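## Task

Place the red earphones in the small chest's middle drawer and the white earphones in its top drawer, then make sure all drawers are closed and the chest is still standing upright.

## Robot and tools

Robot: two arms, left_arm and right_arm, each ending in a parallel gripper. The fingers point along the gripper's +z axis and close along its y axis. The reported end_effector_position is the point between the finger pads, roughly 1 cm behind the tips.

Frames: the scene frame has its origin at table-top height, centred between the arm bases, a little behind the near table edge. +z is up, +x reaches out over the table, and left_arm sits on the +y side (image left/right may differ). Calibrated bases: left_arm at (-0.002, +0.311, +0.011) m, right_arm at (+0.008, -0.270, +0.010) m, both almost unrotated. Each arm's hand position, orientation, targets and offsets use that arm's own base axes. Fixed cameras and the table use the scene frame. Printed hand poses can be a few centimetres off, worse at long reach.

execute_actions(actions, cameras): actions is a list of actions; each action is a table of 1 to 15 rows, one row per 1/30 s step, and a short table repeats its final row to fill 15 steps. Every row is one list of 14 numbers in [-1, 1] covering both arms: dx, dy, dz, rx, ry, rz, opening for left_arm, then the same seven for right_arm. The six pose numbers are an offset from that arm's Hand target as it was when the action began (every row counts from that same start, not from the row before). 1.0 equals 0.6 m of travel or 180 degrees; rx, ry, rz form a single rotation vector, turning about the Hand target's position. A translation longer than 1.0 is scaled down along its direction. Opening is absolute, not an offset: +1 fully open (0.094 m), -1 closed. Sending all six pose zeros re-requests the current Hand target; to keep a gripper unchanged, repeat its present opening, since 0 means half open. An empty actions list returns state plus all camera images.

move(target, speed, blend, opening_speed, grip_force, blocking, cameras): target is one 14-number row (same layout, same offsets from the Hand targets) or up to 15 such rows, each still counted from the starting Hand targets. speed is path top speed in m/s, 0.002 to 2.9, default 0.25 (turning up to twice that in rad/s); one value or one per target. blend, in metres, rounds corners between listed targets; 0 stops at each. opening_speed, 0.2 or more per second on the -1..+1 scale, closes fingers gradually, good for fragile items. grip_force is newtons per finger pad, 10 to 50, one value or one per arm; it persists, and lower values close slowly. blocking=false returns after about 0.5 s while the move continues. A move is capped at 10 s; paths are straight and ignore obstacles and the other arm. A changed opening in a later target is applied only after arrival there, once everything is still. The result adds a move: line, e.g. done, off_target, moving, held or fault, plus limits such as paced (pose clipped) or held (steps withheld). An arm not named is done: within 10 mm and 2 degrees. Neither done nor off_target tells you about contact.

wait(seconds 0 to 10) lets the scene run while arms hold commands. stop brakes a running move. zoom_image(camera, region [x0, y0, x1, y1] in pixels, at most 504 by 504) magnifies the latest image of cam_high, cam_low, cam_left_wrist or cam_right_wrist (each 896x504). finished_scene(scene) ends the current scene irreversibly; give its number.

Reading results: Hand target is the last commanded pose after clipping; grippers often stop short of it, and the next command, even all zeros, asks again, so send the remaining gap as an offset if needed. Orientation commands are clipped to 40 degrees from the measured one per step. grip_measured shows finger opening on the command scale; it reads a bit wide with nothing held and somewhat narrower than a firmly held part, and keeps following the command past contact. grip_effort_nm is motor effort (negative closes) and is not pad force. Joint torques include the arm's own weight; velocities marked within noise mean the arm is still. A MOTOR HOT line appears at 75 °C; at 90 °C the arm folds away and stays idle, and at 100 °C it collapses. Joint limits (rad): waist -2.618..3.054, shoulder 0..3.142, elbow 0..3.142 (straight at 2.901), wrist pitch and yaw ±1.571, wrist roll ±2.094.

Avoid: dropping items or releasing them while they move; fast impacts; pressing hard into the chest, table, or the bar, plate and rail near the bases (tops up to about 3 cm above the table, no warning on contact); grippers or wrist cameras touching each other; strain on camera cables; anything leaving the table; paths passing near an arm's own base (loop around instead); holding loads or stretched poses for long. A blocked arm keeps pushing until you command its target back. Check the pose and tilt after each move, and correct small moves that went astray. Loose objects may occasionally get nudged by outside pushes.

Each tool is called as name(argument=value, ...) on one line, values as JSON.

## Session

execute_actions(actions=[])

Scene clock: 0.00 s.
left_arm: end_effector_position=(+0.3909, +0.0144, +0.0958) grip_measured=+1.000 grip_effort_nm=n/a end_effector_quat_wxyz=(+0.582, -0.039, +0.811, +0.031) | right_arm: end_effector_position=(+0.4061, -0.0280, +0.1184) grip_measured=+1.000 grip_effort_nm=n/a end_effector_quat_wxyz=(+0.621, +0.067, +0.779, -0.052)
Joint positions: left_arm=[-0.01 1.516 0.348 0.841 -0.105 -0.029 0.094] | right_arm=[0.002 1.563 0.383 0.952 0.167 0.04 0.094]
Joint velocities: within noise
Joint torques (N m): no reading
Motor temperatures (°C): left_arm=[23 25 31 29 25 28 24] | right_arm=[24 29 36 27 26 26 25]
Heat: left arm: 31 °C; right arm: 36 °C.
Hand target: left_arm +0.3939, +0.0135, +0.1032; +0.591, -0.038, +0.805, +0.030 | right_arm +0.4092, -0.0285, +0.1278; +0.632, +0.068, +0.770, -0.052
Tool commands: left_gripper/opening=+1.0 right_gripper/opening=+1.0

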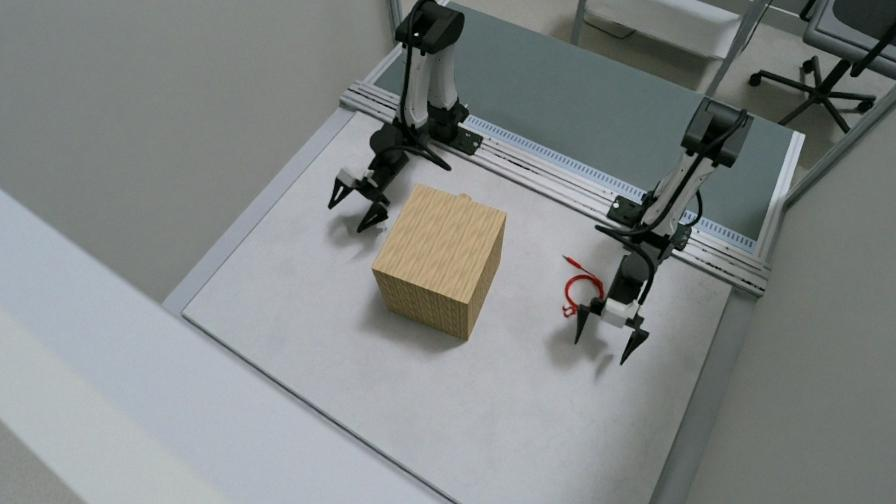

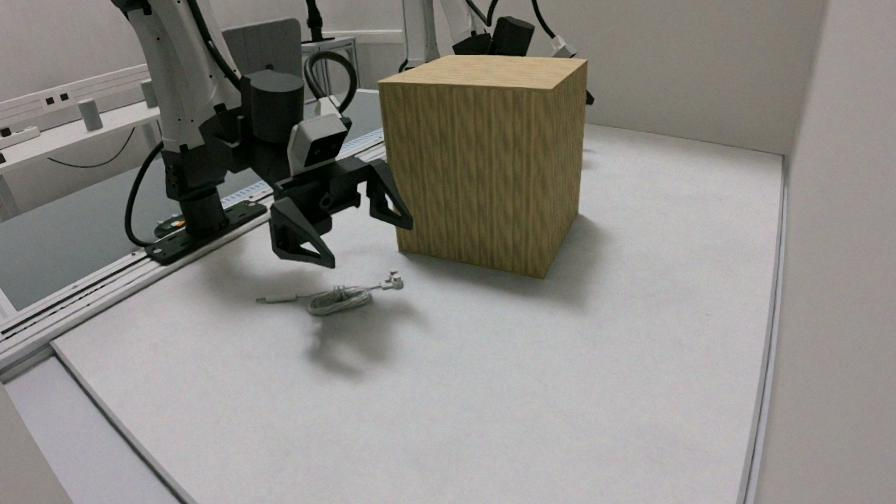

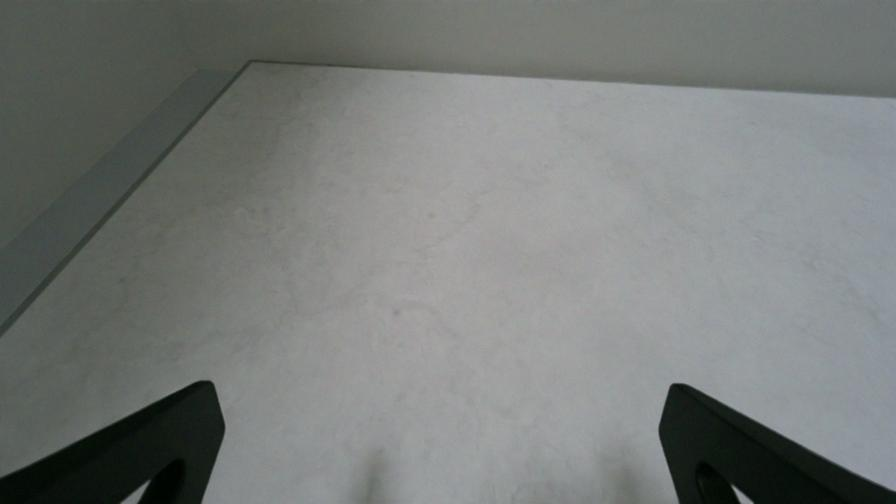

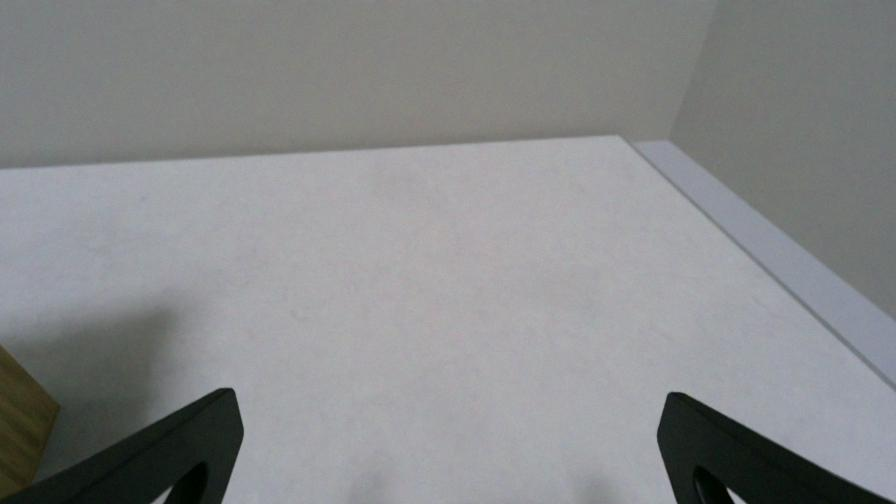

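move(target=[[-0.2565, -0.2392, 0.1947, 0.24, -0.0804, -0.1481, 1, -0.1987, 0.0308, 0.0537, 0.0359, 0.4366, 0.047, -0.04], [-0.3598, -0.5392, 0.0113, 0.4801, -0.1608, -0.2962, 0.4, -0.1987, 0.0308, 0.0537, 0.0359, 0.4366, 0.047, -0.04]], speed=[0.3, 0.25], blend=[0.04, 0], grip_force=[50, 20], cameras=["all"])

Scene clock: 90.33 s.
left_arm: end_effector_position=(+0.1798, -0.2973, +0.0987) grip_measured=+0.403 grip_effort_nm=-0.13 end_effector_quat_wxyz=(+0.548, +0.691, +0.355, +0.311) | right_arm: end_effector_position=(+0.2842, -0.0093, +0.1540) grip_measured=-0.038 grip_effort_nm=-0.08 end_effector_quat_wxyz=(-0.010, +0.001, +1.000, -0.005)
Joint positions: left_arm=[-1.39 1.553 0.244 1.012 -0.788 1.4 0.066] | right_arm=[-0.027 1.641 1.5 -1.451 0.01 -0.026 0.045]
Joint torques (N m): left_arm=[-0.16 -3.25 7.2 2.34 0.15 0.06] | right_arm=[-0.7 -4.85 8.35 0.19 0.01 -0.14]
Motor temperatures (°C): left_arm=[23 26 34 40 25 28 24] | right_arm=[24 31 42 38 26 26 25]
Heat: left arm: 40 °C; right arm: 42 °C.
Hand target: left_arm +0.1781, -0.3101, +0.1102; +0.570, +0.680, +0.353, +0.297 | right_arm +0.2898, -0.0101, +0.1600; -0.001, +0.000, +1.000, +0.000
Off the commanded pose: left_arm 0.017 m, 3 deg | right_arm 0.008 m, 1 deg.
grip_force (N): 50, 20
move: off_target (left_arm); target 2's new opening was sent with left_arm's hand 0.017 m and 3 deg from that target

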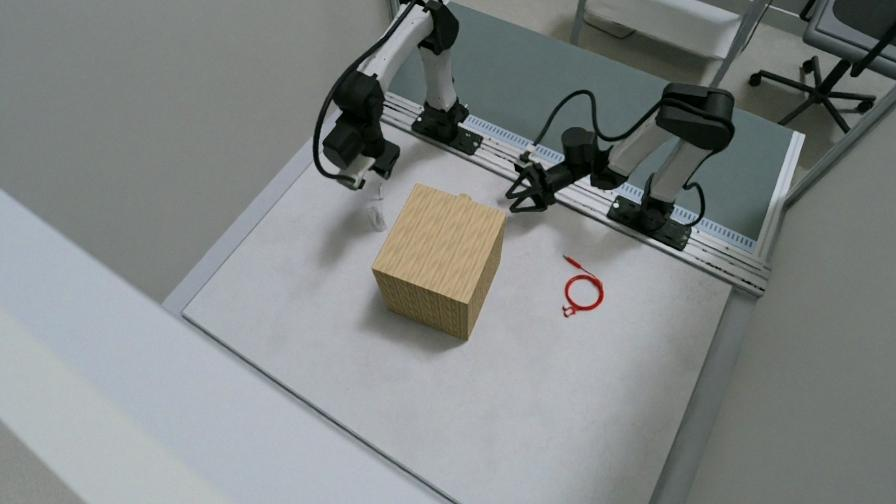

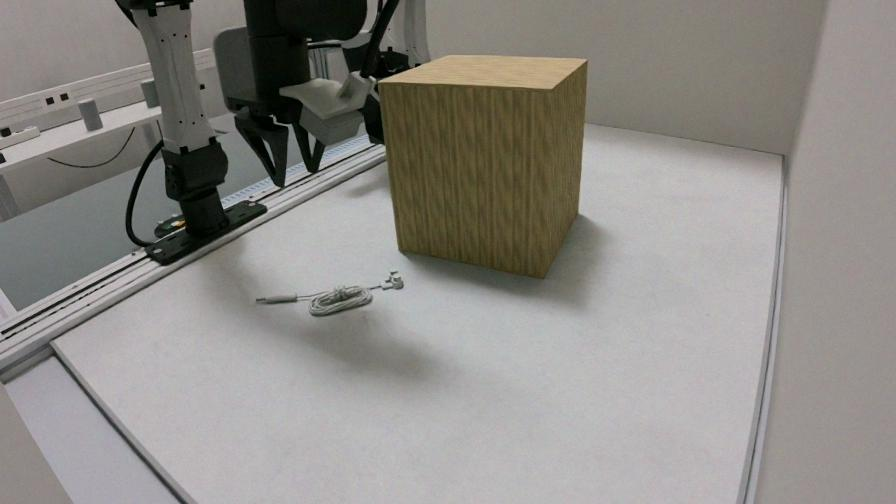

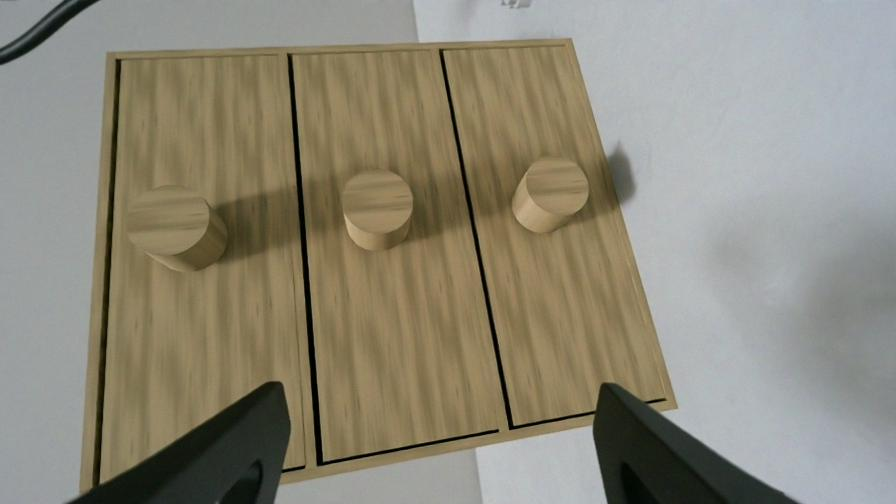

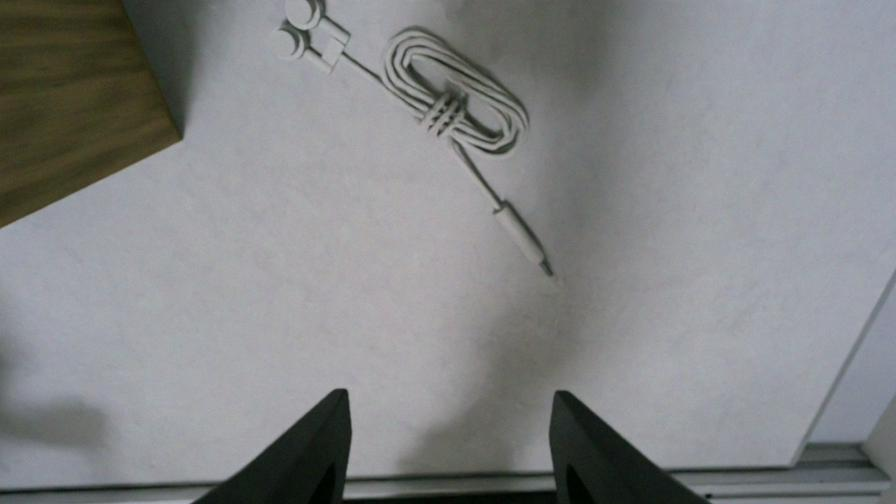

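zoom_image(camera="cam_right_wrist", region=[240, 0, 600, 300])

move(target=[0.1598, -0.107, 0.008, 0, 0, 0, 0.4, 0, 0, 0, 0, 0, 0, -0.04], speed=0.12, cameras=["cam_left_wrist", "cam_high"])

Scaled by 1.400 from the camera's 896x504 image, which has a finer 1280x720 frame.

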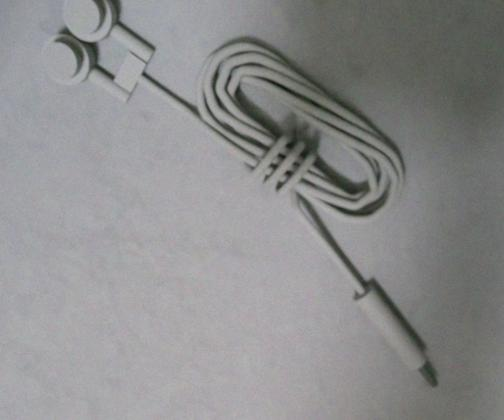

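Scene clock: 145.00 s.
left_arm: end_effector_position=(+0.2715, -0.3659, +0.1084) grip_measured=+0.403 grip_effort_nm=-0.13 end_effector_quat_wxyz=(+0.559, +0.684, +0.357, +0.304) | right_arm: end_effector_position=(+0.2842, -0.0093, +0.1540) grip_measured=-0.038 grip_effort_nm=-0.08 end_effector_quat_wxyz=(-0.010, +0.001, +1.000, -0.005)
Joint positions: left_arm=[-1.123 1.835 0.607 1.008 -0.52 1.476 0.066] | right_arm=[-0.027 1.641 1.5 -1.451 0.01 -0.026 0.045]
Joint torques (N m): left_arm=[0.55 -5.87 7.69 2.16 0.19 0.06] | right_arm=[-0.91 -5.08 8.43 0.19 0.04 -0.15]
Motor temperatures (°C): left_arm=[23 26 37 43 25 28 24] | right_arm=[24 33 47 32 26 26 25]
Heat: left arm: 43 °C; right arm: 47 °C.
Hand target: left_arm +0.2739, -0.3742, +0.1148; +0.570, +0.680, +0.353, +0.297 | right_arm +0.2898, -0.0101, +0.1600; -0.001, +0.000, +1.000, +0.000
Off the commanded pose: left_arm 0.011 m, 2 deg | right_arm 0.008 m, 1 deg.
grip_force (N): 50, 20
move: off_target (left_arm)
Images, in order (width x height): cam_high 896x504, cam_left_wrist 896x504.

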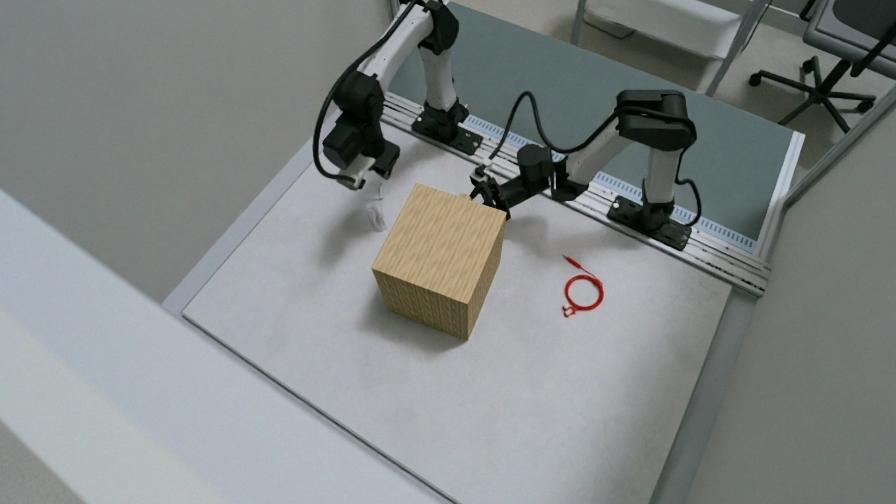

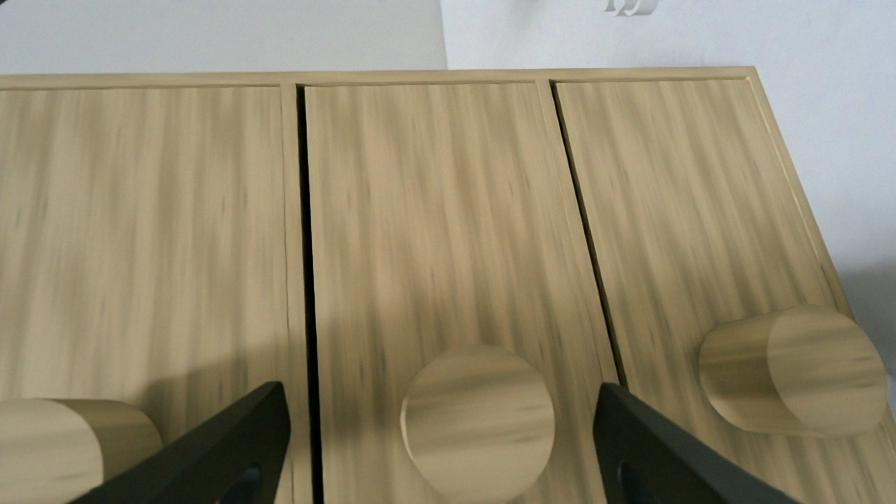

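move(target=[0.0088, 0.0033, -0.015, 0, 0, 0, 0.4, 0.0703, -0.0048, -0.15, 0, 0, 0.326, 0.25], speed=0.15, cameras=["cam_left_wrist", "cam_right_wrist"])

Scene clock: 170.77 s.
left_arm: end_effector_position=(+0.2757, -0.3642, +0.0944) grip_measured=+0.403 grip_effort_nm=-0.13 end_effector_quat_wxyz=(+0.549, +0.693, +0.356, +0.303) | right_arm: end_effector_position=(+0.3300, -0.0112, +0.0725) grip_measured=+0.248 grip_effort_nm=0.09 end_effector_quat_wxyz=(-0.005, -0.490, +0.872, -0.002)
Joint positions: left_arm=[-1.107 1.873 0.607 1.019 -0.501 1.481 0.066] | right_arm=[-0.029 1.817 1.381 -1.142 0.01 -1.052 0.059]
Joint torques (N m): left_arm=[0.79 -6 7.17 2.49 0.21 0.11] | right_arm=[-0.88 -6.17 5.57 0.38 0.01 -0.14]
Heat: left arm: 46 °C; right arm: 47 °C.
Hand target: left_arm +0.2792, -0.3722, +0.1059; +0.570, +0.680, +0.353, +0.297 | right_arm +0.3321, -0.0129, +0.0700; -0.001, -0.490, +0.872, +0.000
Off the commanded pose: left_arm 0.014 m, 3 deg | right_arm 0.004 m, 1 deg.
grip_force (N): 50, 20
move: off_target (left_arm)
Images, in order (width x height): cam_left_wrist 896x504, cam_right_wrist 896x504.

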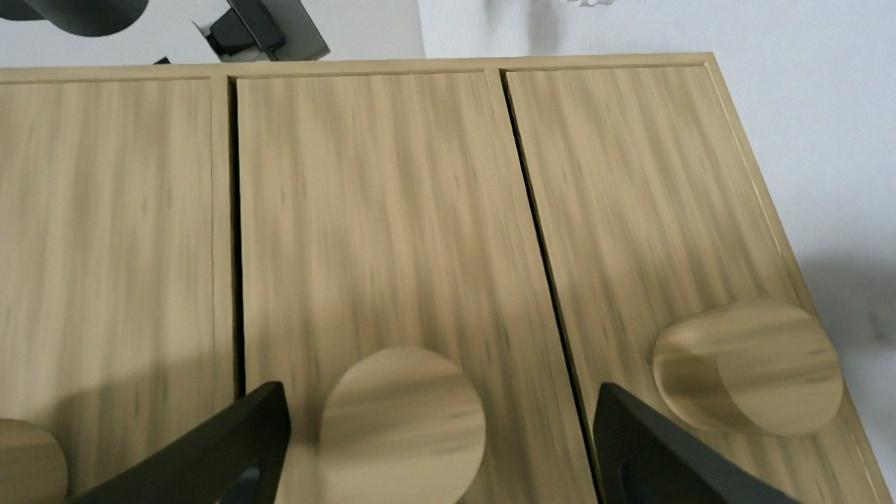

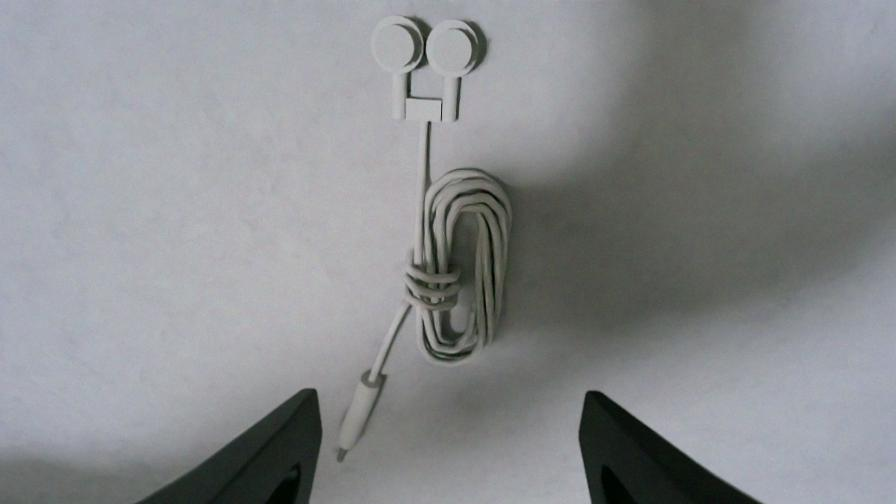

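move(target=[[0.0, 0.0, 0.0183, 0, 0, 0, 0.4, 0.009, -0.0058, -0.0833, 0, 0, 0, 0.25], [0.0, 0.0, 0.0183, 0, 0, 0, 0.4, 0.009, -0.0058, -0.1167, 0, 0, 0, 0.25]], speed=[0.1, 0.05], cameras=["cam_left_wrist", "cam_right_wrist"])

Scene clock: 188.90 s.
left_arm: end_effector_position=(+0.2753, -0.3635, +0.0951) grip_measured=+0.403 grip_effort_nm=-0.13 end_effector_quat_wxyz=(+0.546, +0.696, +0.355, +0.303) | right_arm: end_effector_position=(+0.3333, -0.0150, +0.0046) grip_measured=+0.248 grip_effort_nm=0.09 end_effector_quat_wxyz=(-0.010, -0.490, +0.872, +0.000)
Joint positions: left_arm=[-1.107 1.862 0.607 1.001 -0.501 1.482 0.066] | right_arm=[-0.04 1.92 1.233 -0.901 0.01 -1.063 0.059]
Joint torques (N m): left_arm=[0.8 -8.7 7.84 2.18 0.21 0.06] | right_arm=[-0.88 -6.24 4.62 0.54 0.05 -0.14]
Heat: left arm: 47 °C; right arm: 44 °C.
Hand target: left_arm +0.2792, -0.3723, +0.1170; +0.570, +0.680, +0.353, +0.297 | right_arm +0.3375, -0.0165, +0.0000; -0.001, -0.490, +0.872, +0.000
Off the commanded pose: left_arm 0.024 m, 3 deg | right_arm 0.006 m, 1 deg.
grip_force (N): 50, 20
move: off_target (left_arm)
Images, in order (width x height): cam_left_wrist 896x504, cam_right_wrist 896x504.

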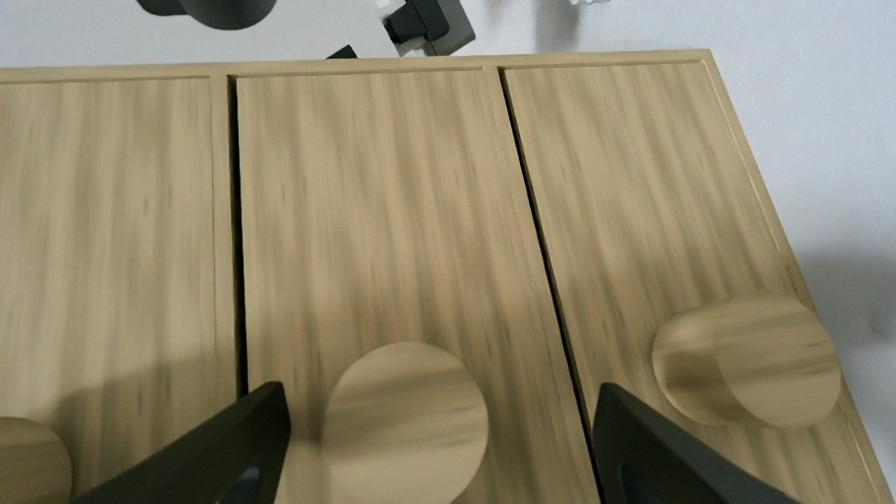

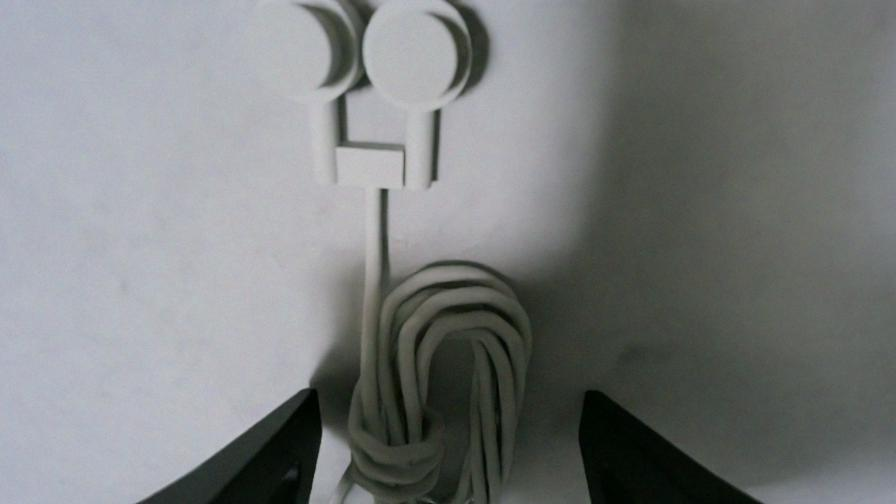

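move(target=[[0.0, 0.0, 0.0075, 0, 0, 0, 0.4, 0.0, 0.0, -0.006, 0, 0, 0, 0.25], [0.0, 0.0, 0.0075, 0, 0, 0, 0.4, 0.0, 0.0, -0.006, 0, 0, 0, -0.95]], speed=[0.05, 0.05], grip_force=[40, 20], cameras=["cam_left_wrist", "cam_right_wrist"])

Scene clock: 201.50 s.
left_arm: end_effector_position=(+0.2755, -0.3639, +0.0996) grip_measured=+0.403 grip_effort_nm=-0.13 end_effector_quat_wxyz=(+0.546, +0.696, +0.355, +0.303) | right_arm: end_effector_position=(+0.3404, -0.0166, +0.0041) grip_measured=-0.815 grip_effort_nm=-0.44 end_effector_quat_wxyz=(+0.003, -0.488, +0.873, -0.008)
Joint positions: left_arm=[-1.107 1.845 0.612 0.978 -0.501 1.482 0.066] | right_arm=[-0.043 1.92 1.231 -0.869 0.011 -1.063 0.009]
Joint torques (N m): left_arm=[0.8 -8.69 7.98 2.19 0.22 0.09] | right_arm=[-0.58 -5.81 4.29 0.4 0.03 -0.14]
Motor temperatures (°C): left_arm=[23 31 36 47 25 27 24] | right_arm=[24 35 43 31 26 26 25]
Heat: left arm: 47 °C; right arm: 43 °C.
Hand target: left_arm +0.2792, -0.3723, +0.1213; +0.570, +0.680, +0.353, +0.297 | right_arm +0.3375, -0.0163, -0.0036; -0.001, -0.490, +0.872, +0.000
Off the commanded pose: left_arm 0.024 m, 3 deg | right_arm 0.008 m, 1 deg.
grip_force (N): 40, 20
move: off_target (left_arm)
Images, in order (width x height): cam_left_wrist 896x504, cam_right_wrist 896x504.

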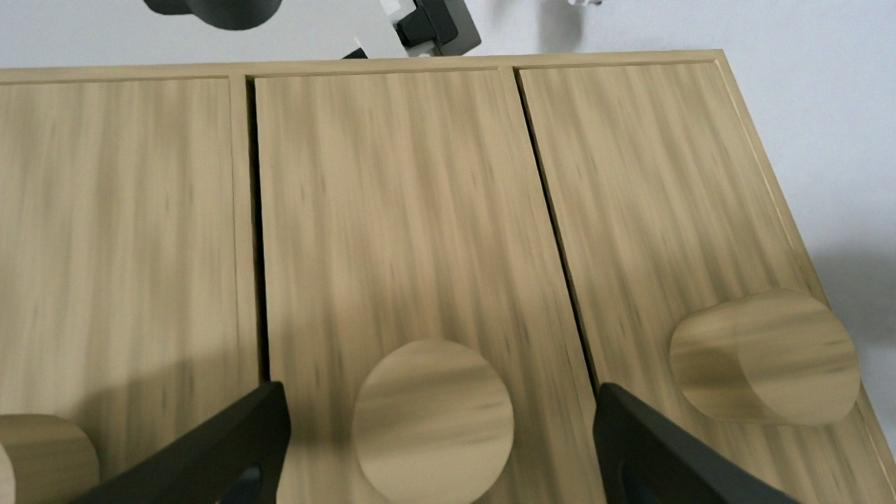

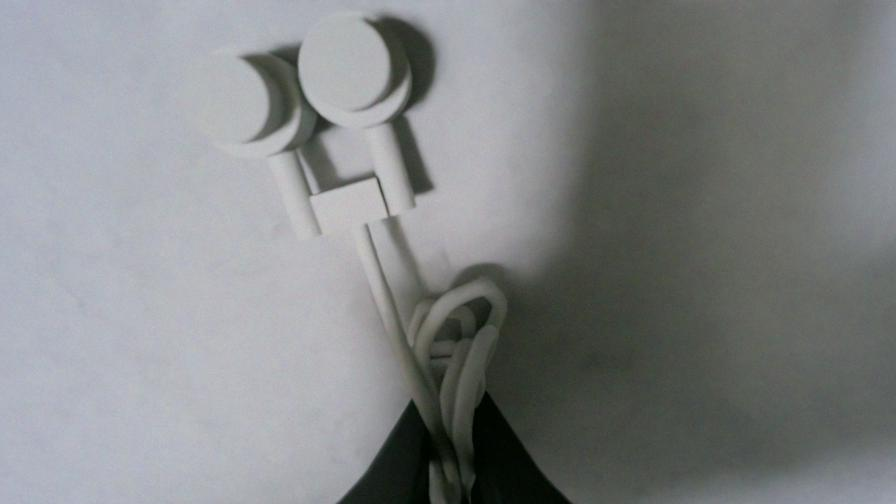

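move(target=[[0.0, 0.0, -0.0155, 0, 0, 0, -0.55, 0.0, 0.0, 0.0, 0, 0, 0, -0.95], [-0.18, -0.035, -0.0155, 0, 0, 0, -0.55, 0.0, -0.08, 0.27, 0, 0, 0, -0.95], [-0.18, -0.035, -0.0155, 0, 0, 0, 0.4, 0.0, -0.08, 0.27, 0, 0, 0, -0.95]], speed=[0.1, 0.12, 0.1], cameras=["all"])

Scene clock: 221.73 s.
left_arm: end_effector_position=(+0.1761, -0.3866, +0.0986) grip_measured=+0.397 grip_effort_nm=0.16 end_effector_quat_wxyz=(+0.550, +0.689, +0.350, +0.316) | right_arm: end_effector_position=(+0.3338, -0.0631, +0.1488) grip_measured=-0.823 grip_effort_nm=-0.47 end_effector_quat_wxyz=(-0.015, -0.488, +0.873, +0.005)
Joint positions: left_arm=[-1.458 1.839 0.591 0.945 -0.856 1.391 0.066] | right_arm=[-0.181 1.865 1.746 -1.481 0.011 -1.202 0.008]
Joint torques (N m): left_arm=[-0.43 -8.47 5.94 2.05 0.12 -0.12] | right_arm=[-0.53 -7.6 8.17 0.05 0.01 -0.17]
Heat: left arm: 48 °C; right arm: 42 °C.
Hand target: left_arm +0.1713, -0.3932, +0.1120; +0.570, +0.680, +0.353, +0.297 | right_arm +0.3374, -0.0643, +0.1584; -0.001, -0.490, +0.872, +0.000
Off the commanded pose: left_arm 0.016 m, 3 deg | right_arm 0.010 m, 2 deg.
grip_force (N): 40, 20
move: off_target (left_arm); target 3's new opening was sent with left_arm's hand 0.017 m and 4 deg from that target

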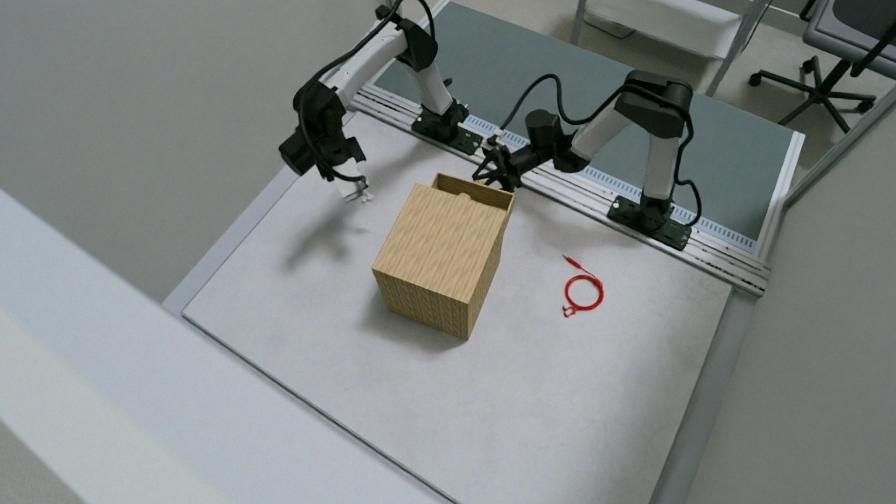

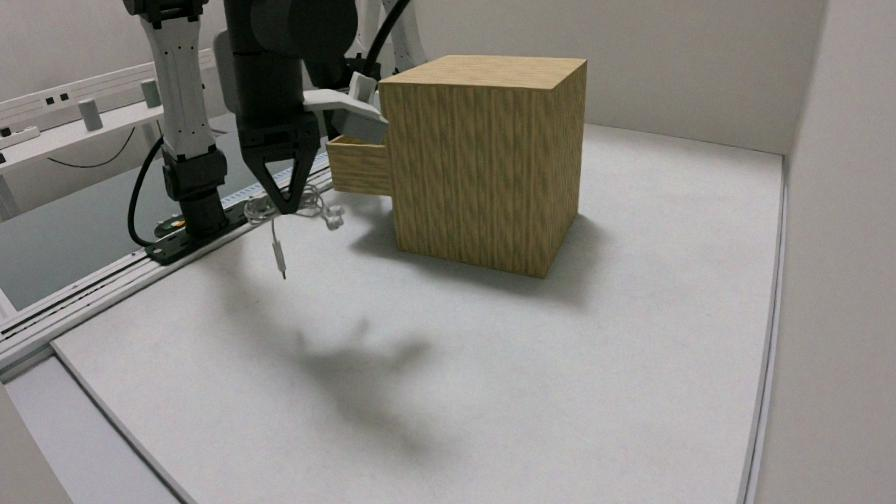

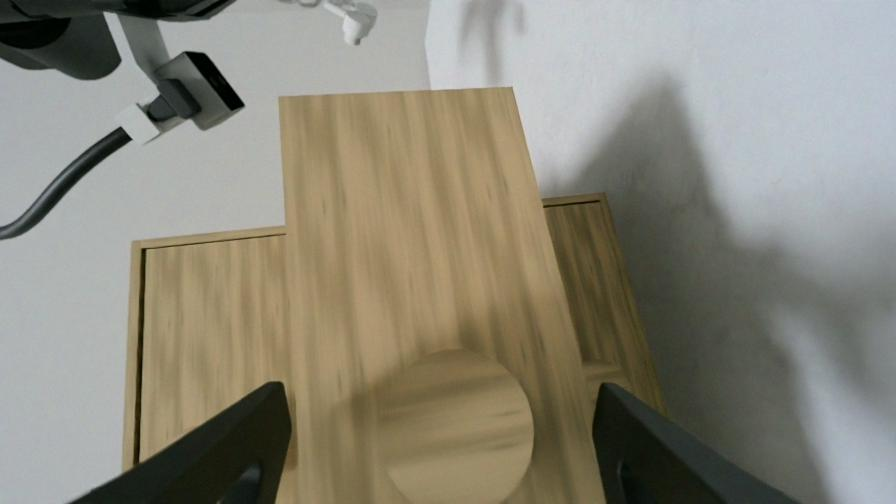

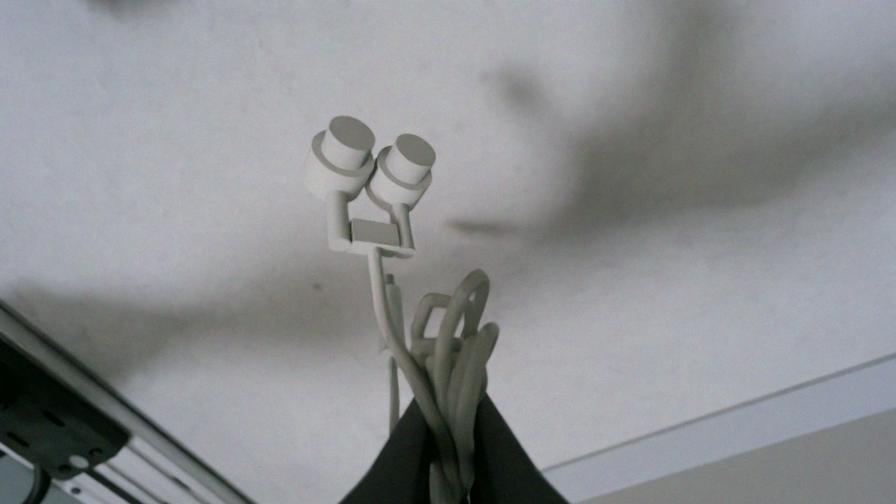

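move(target=[[-0.0957, 0.0627, 0.022, 0, 0, 0, 0.4, 0, 0, 0, 0, 0, 0, -0.95], [-0.0522, 0.2553, 0.1833, -0.0978, 0.1877, 0.2239, 0.4, 0, 0, 0, 0, 0, 0, -0.95], [0.1378, 0.5687, 0.0583, -0.2445, 0.4693, 0.5598, -0.04, 0, 0, 0, 0, 0, 0, -0.95]], speed=[0.15, 0.35, 0.35], blend=[0.02, 0.04, 0], cameras=["cam_high", "cam_left_wrist"])

Scene clock: 239.57 s.
left_arm: end_effector_position=(+0.2506, -0.0504, +0.1399) grip_measured=-0.037 grip_effort_nm=-0.13 end_effector_quat_wxyz=(-0.006, -0.003, +1.000, +0.006) | right_arm: end_effector_position=(+0.3338, -0.0631, +0.1488) grip_measured=-0.823 grip_effort_nm=-0.47 end_effector_quat_wxyz=(-0.015, -0.489, +0.872, +0.005)
Joint positions: left_arm=[-0.205 1.521 1.324 -1.387 -0.009 -0.21 0.045] | right_arm=[-0.181 1.865 1.746 -1.481 0.011 -1.202 0.008]
Joint torques (N m): left_arm=[0.58 -4.53 9.17 0.27 0.16 0.2] | right_arm=[-0.59 -7.62 8.17 0.07 0.02 -0.18]
Heat: left arm: 45 °C; right arm: 43 °C.
Hand target: left_arm +0.2540, -0.0520, +0.1470; -0.001, +0.000, +1.000, +0.000 | right_arm +0.3375, -0.0644, +0.1584; -0.001, -0.490, +0.872, +0.000
Off the commanded pose: left_arm 0.008 m, 1 deg | right_arm 0.010 m, 2 deg.
grip_force (N): 40, 20
move: done
Images, in order (width x height): cam_high 896x504, cam_left_wrist 896x504.

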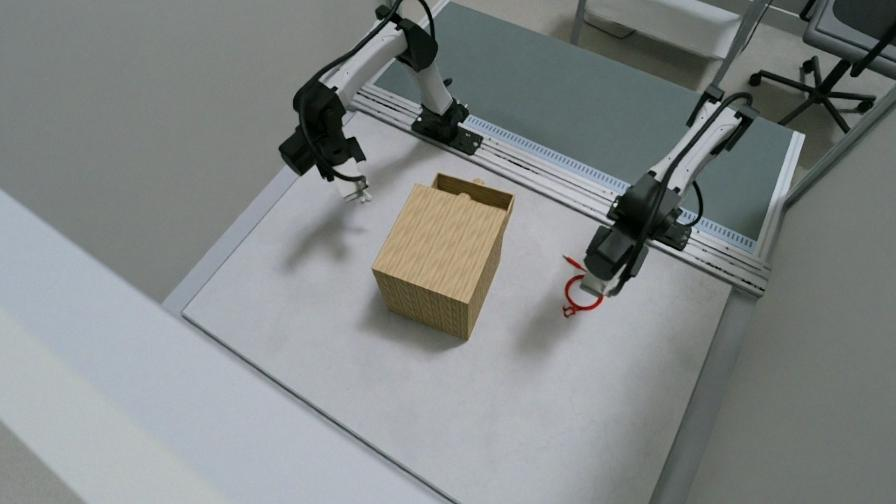

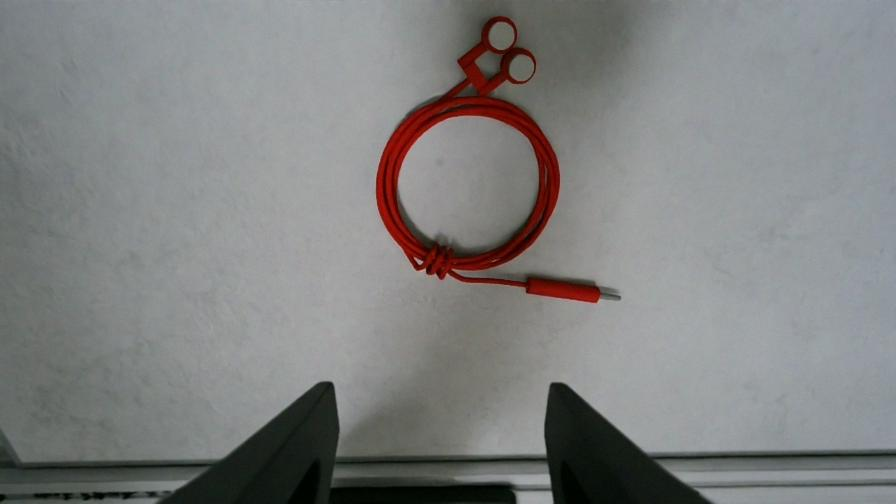

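move(target=[[0.0017, -0.0808, -0.1617, 0, 0, 0, -0.04, 0, 0, 0, 0, 0, 0, -0.95], [0.0017, -0.0808, -0.2567, 0, 0, 0, -0.04, 0, 0, 0, 0, 0, 0, -0.95], [0.0017, -0.0808, -0.2567, 0, 0, 0, -0.95, 0, 0, 0, 0, 0, 0, -0.95], [0.0017, -0.0808, -0.0617, 0, 0, 0, -0.95, 0, 0, 0, 0, 0, 0, -0.95]], speed=[0.2, 0.06, 0.06, 0.12], blend=[0.01, 0, 0, 0], grip_force=[20, 20], cameras=["cam_high", "cam_left_wrist"])

Scene clock: 258.73 s.
left_arm: end_effector_position=(+0.2520, -0.0967, +0.0983) grip_measured=-0.919 grip_effort_nm=-0.46 end_effector_quat_wxyz=(-0.015, +0.000, +1.000, +0.007) | right_arm: end_effector_position=(+0.3338, -0.0631, +0.1488) grip_measured=-0.823 grip_effort_nm=-0.47 end_effector_quat_wxyz=(-0.015, -0.489, +0.872, +0.005)
Joint positions: left_arm=[-0.368 1.6 1.235 -1.239 -0.003 -0.368 0.004] | right_arm=[-0.181 1.865 1.746 -1.481 0.011 -1.202 0.008]
Joint torques (N m): left_arm=[-0.38 -6.87 8.83 0.22 0.11 0.08] | right_arm=[-0.53 -7.56 8.1 0.08 -0.01 -0.19]
Motor temperatures (°C): left_arm=[23 30 36 41 25 28 24] | right_arm=[24 38 44 29 26 26 26]
Heat: left arm: 41 °C; right arm: 44 °C.
Hand target: left_arm +0.2550, -0.1005, +0.1099; -0.001, +0.000, +1.000, +0.000 | right_arm +0.3375, -0.0644, +0.1584; -0.001, -0.490, +0.872, +0.000
Off the commanded pose: left_arm 0.013 m, 2 deg | right_arm 0.010 m, 2 deg.
grip_force (N): 20, 20
move: off_target (left_arm)
Images, in order (width x height): cam_high 896x504, cam_left_wrist 896x504.

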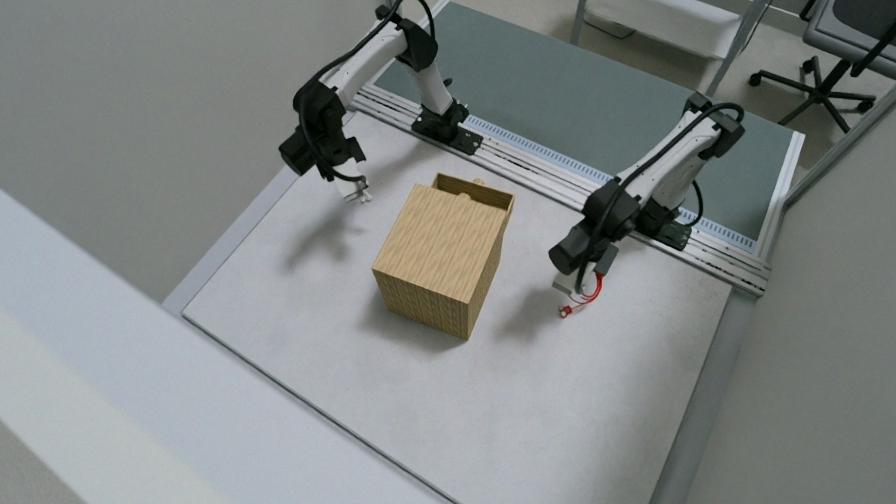

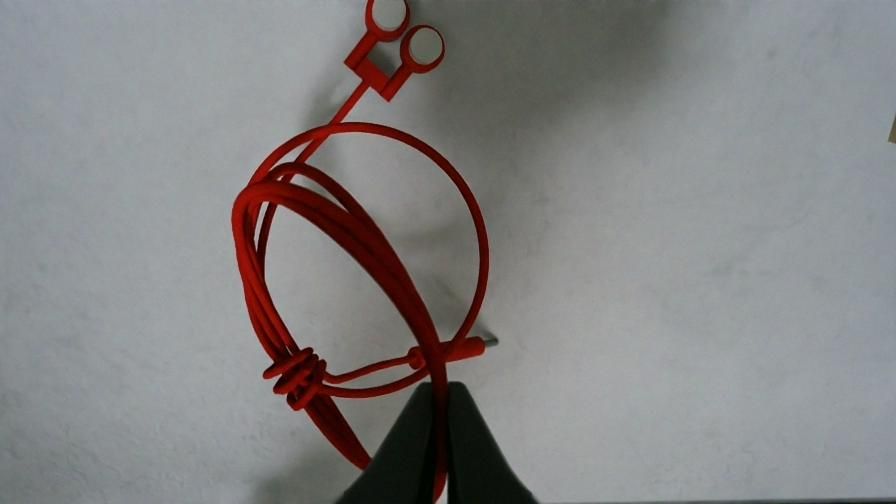

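move(target=[[0.0, 0.0, 0.1, 0, 0, 0, -0.95, 0, 0, 0, 0, 0, 0, -0.95], [-0.1083, -0.1833, 0.2333, -0.1029, -0.1123, -0.4641, -0.95, 0, 0, 0, 0, 0, 0, -0.95], [-0.0717, -0.3858, 0.2333, -0.1029, -0.1123, -0.4641, -0.95, 0, 0, 0, 0, 0, 0, -0.95]], speed=[0.12, 0.25, 0.15], blend=[0.02, 0.03, 0], cameras=["cam_high", "cam_left_wrist"])

Scene clock: 274.50 s.
left_arm: end_effector_position=(+0.2092, -0.3261, +0.2413) grip_measured=-0.919 grip_effort_nm=-0.46 end_effector_quat_wxyz=(+0.143, +0.660, +0.723, -0.145) | right_arm: end_effector_position=(+0.3338, -0.0631, +0.1488) grip_measured=-0.823 grip_effort_nm=-0.47 end_effector_quat_wxyz=(-0.015, -0.489, +0.872, +0.005)
Joint positions: left_arm=[-0.893 1.773 1.934 -1.397 0.241 0.546 0.004] | right_arm=[-0.181 1.865 1.746 -1.481 0.011 -1.202 0.008]
Joint torques (N m): left_arm=[-0.32 -6.48 9.31 1.16 0.19 0.07] | right_arm=[-0.59 -7.5 8.2 0.08 0.04 -0.21]
Heat: left arm: 39 °C; right arm: 45 °C.
Hand target: left_arm +0.2119, -0.3320, +0.2500; +0.159, +0.660, +0.720, -0.146 | right_arm +0.3375, -0.0644, +0.1584; -0.001, -0.490, +0.872, +0.000
Off the commanded pose: left_arm 0.011 m, 2 deg | right_arm 0.010 m, 2 deg.
grip_force (N): 20, 20
move: off_target (left_arm)
Images, in order (width x height): cam_high 896x504, cam_left_wrist 896x504.

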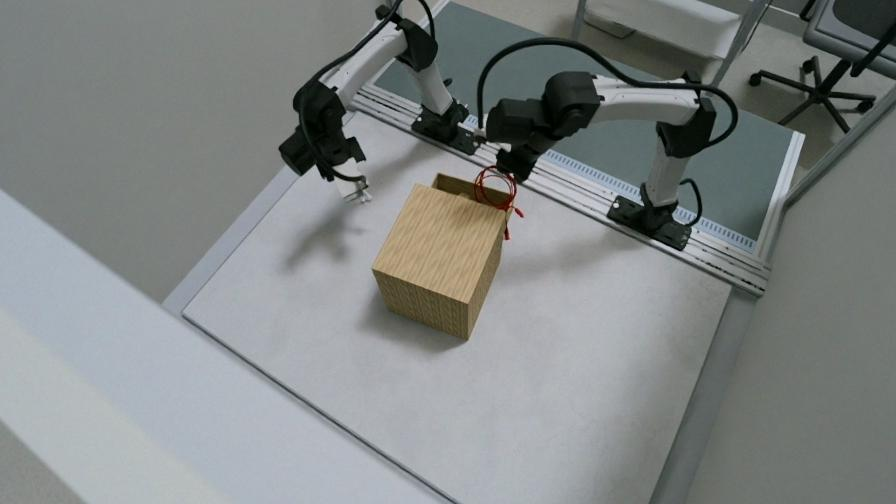

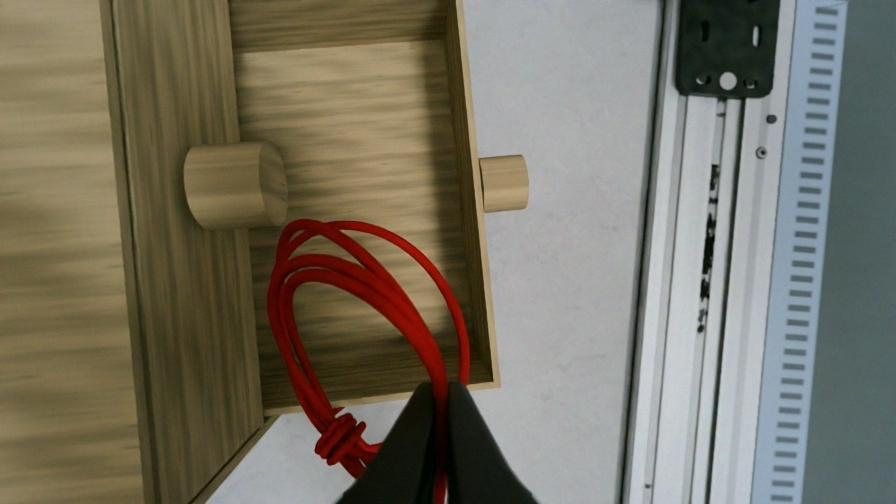

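zoom_image(camera="cam_high", region=[420, 120, 560, 260])

Scaled by 3.600 from the camera's 896x504 image, which has a finer 1280x720 frame.

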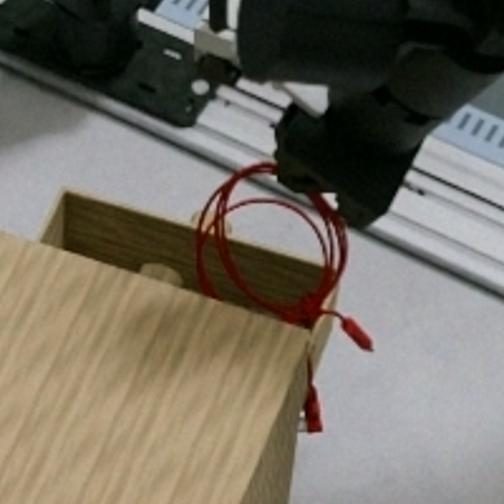

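move(target=[[0.0143, -0.0752, 0.0, 0, 0, 0, -0.95, 0, 0, 0, 0, 0, 0, -0.95], [0.0143, -0.0752, -0.1333, 0, 0, 0, -0.95, 0, 0, 0, 0, 0, 0, -0.95]], speed=[0.12, 0.1], cameras=["cam_high", "cam_left_wrist"])

zoom_image(camera="cam_high", region=[420, 120, 560, 260])

Scene clock: 287.83 s.
left_arm: end_effector_position=(+0.2209, -0.3724, +0.1576) grip_measured=-0.919 grip_effort_nm=-0.46 end_effector_quat_wxyz=(+0.134, +0.660, +0.726, -0.141) | right_arm: end_effector_position=(+0.3338, -0.0631, +0.1488) grip_measured=-0.823 grip_effort_nm=-0.47 end_effector_quat_wxyz=(-0.015, -0.489, +0.872, +0.005)
Joint positions: left_arm=[-0.948 1.885 1.739 -1.096 0.218 0.491 0.004] | right_arm=[-0.181 1.865 1.746 -1.481 0.011 -1.202 0.008]
Joint torques (N m): left_arm=[-0.4 -10.39 6.15 1.36 0.17 0.08] | right_arm=[-0.81 -7.65 8.27 0.13 0.04 -0.16]
Heat: left arm: 40 °C; right arm: 46 °C.
Hand target: left_arm +0.2206, -0.3771, +0.1700; +0.159, +0.660, +0.720, -0.146 | right_arm +0.3375, -0.0644, +0.1584; -0.001, -0.490, +0.872, +0.000
Off the commanded pose: left_arm 0.013 m, 3 deg | right_arm 0.010 m, 2 deg.
grip_force (N): 20, 20
move: off_target (left_arm)
Images, in order (width x height): cam_high 896x504, cam_left_wrist 896x504.

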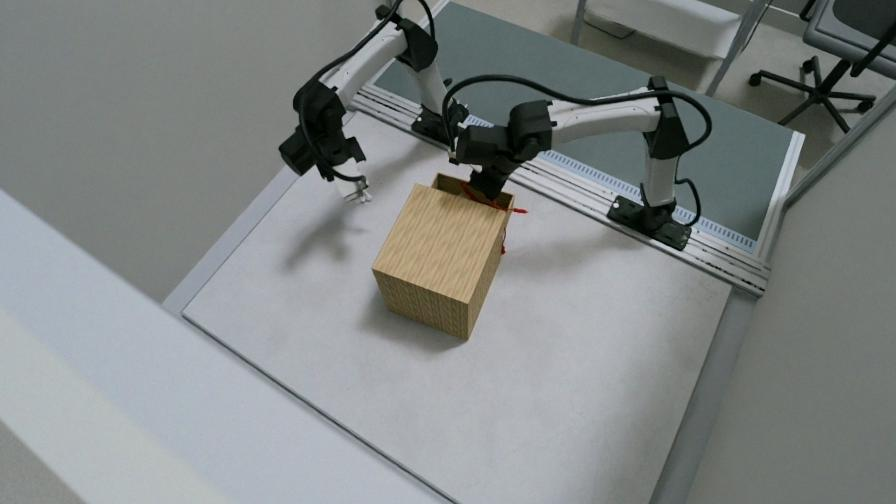

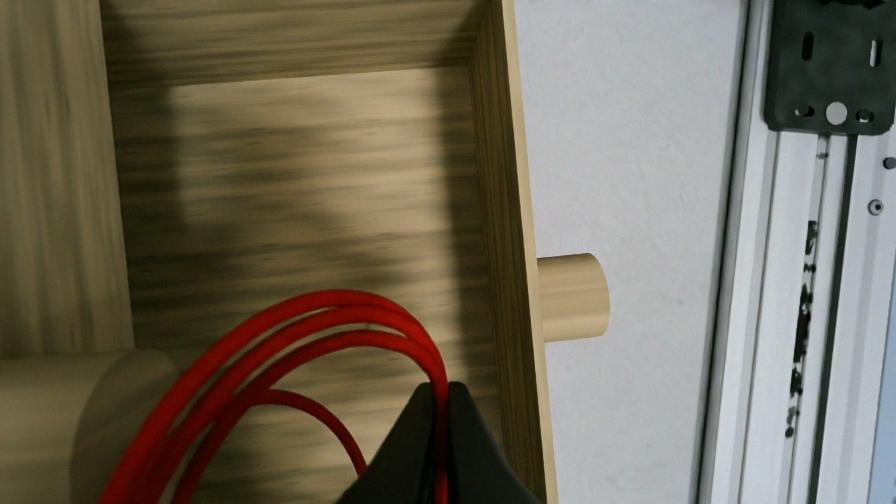

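Scaled by 3.600 from the camera's 896x504 image, which has a finer 1280x720 frame.

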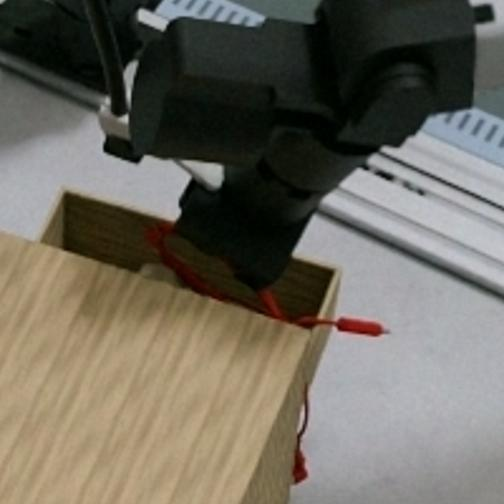

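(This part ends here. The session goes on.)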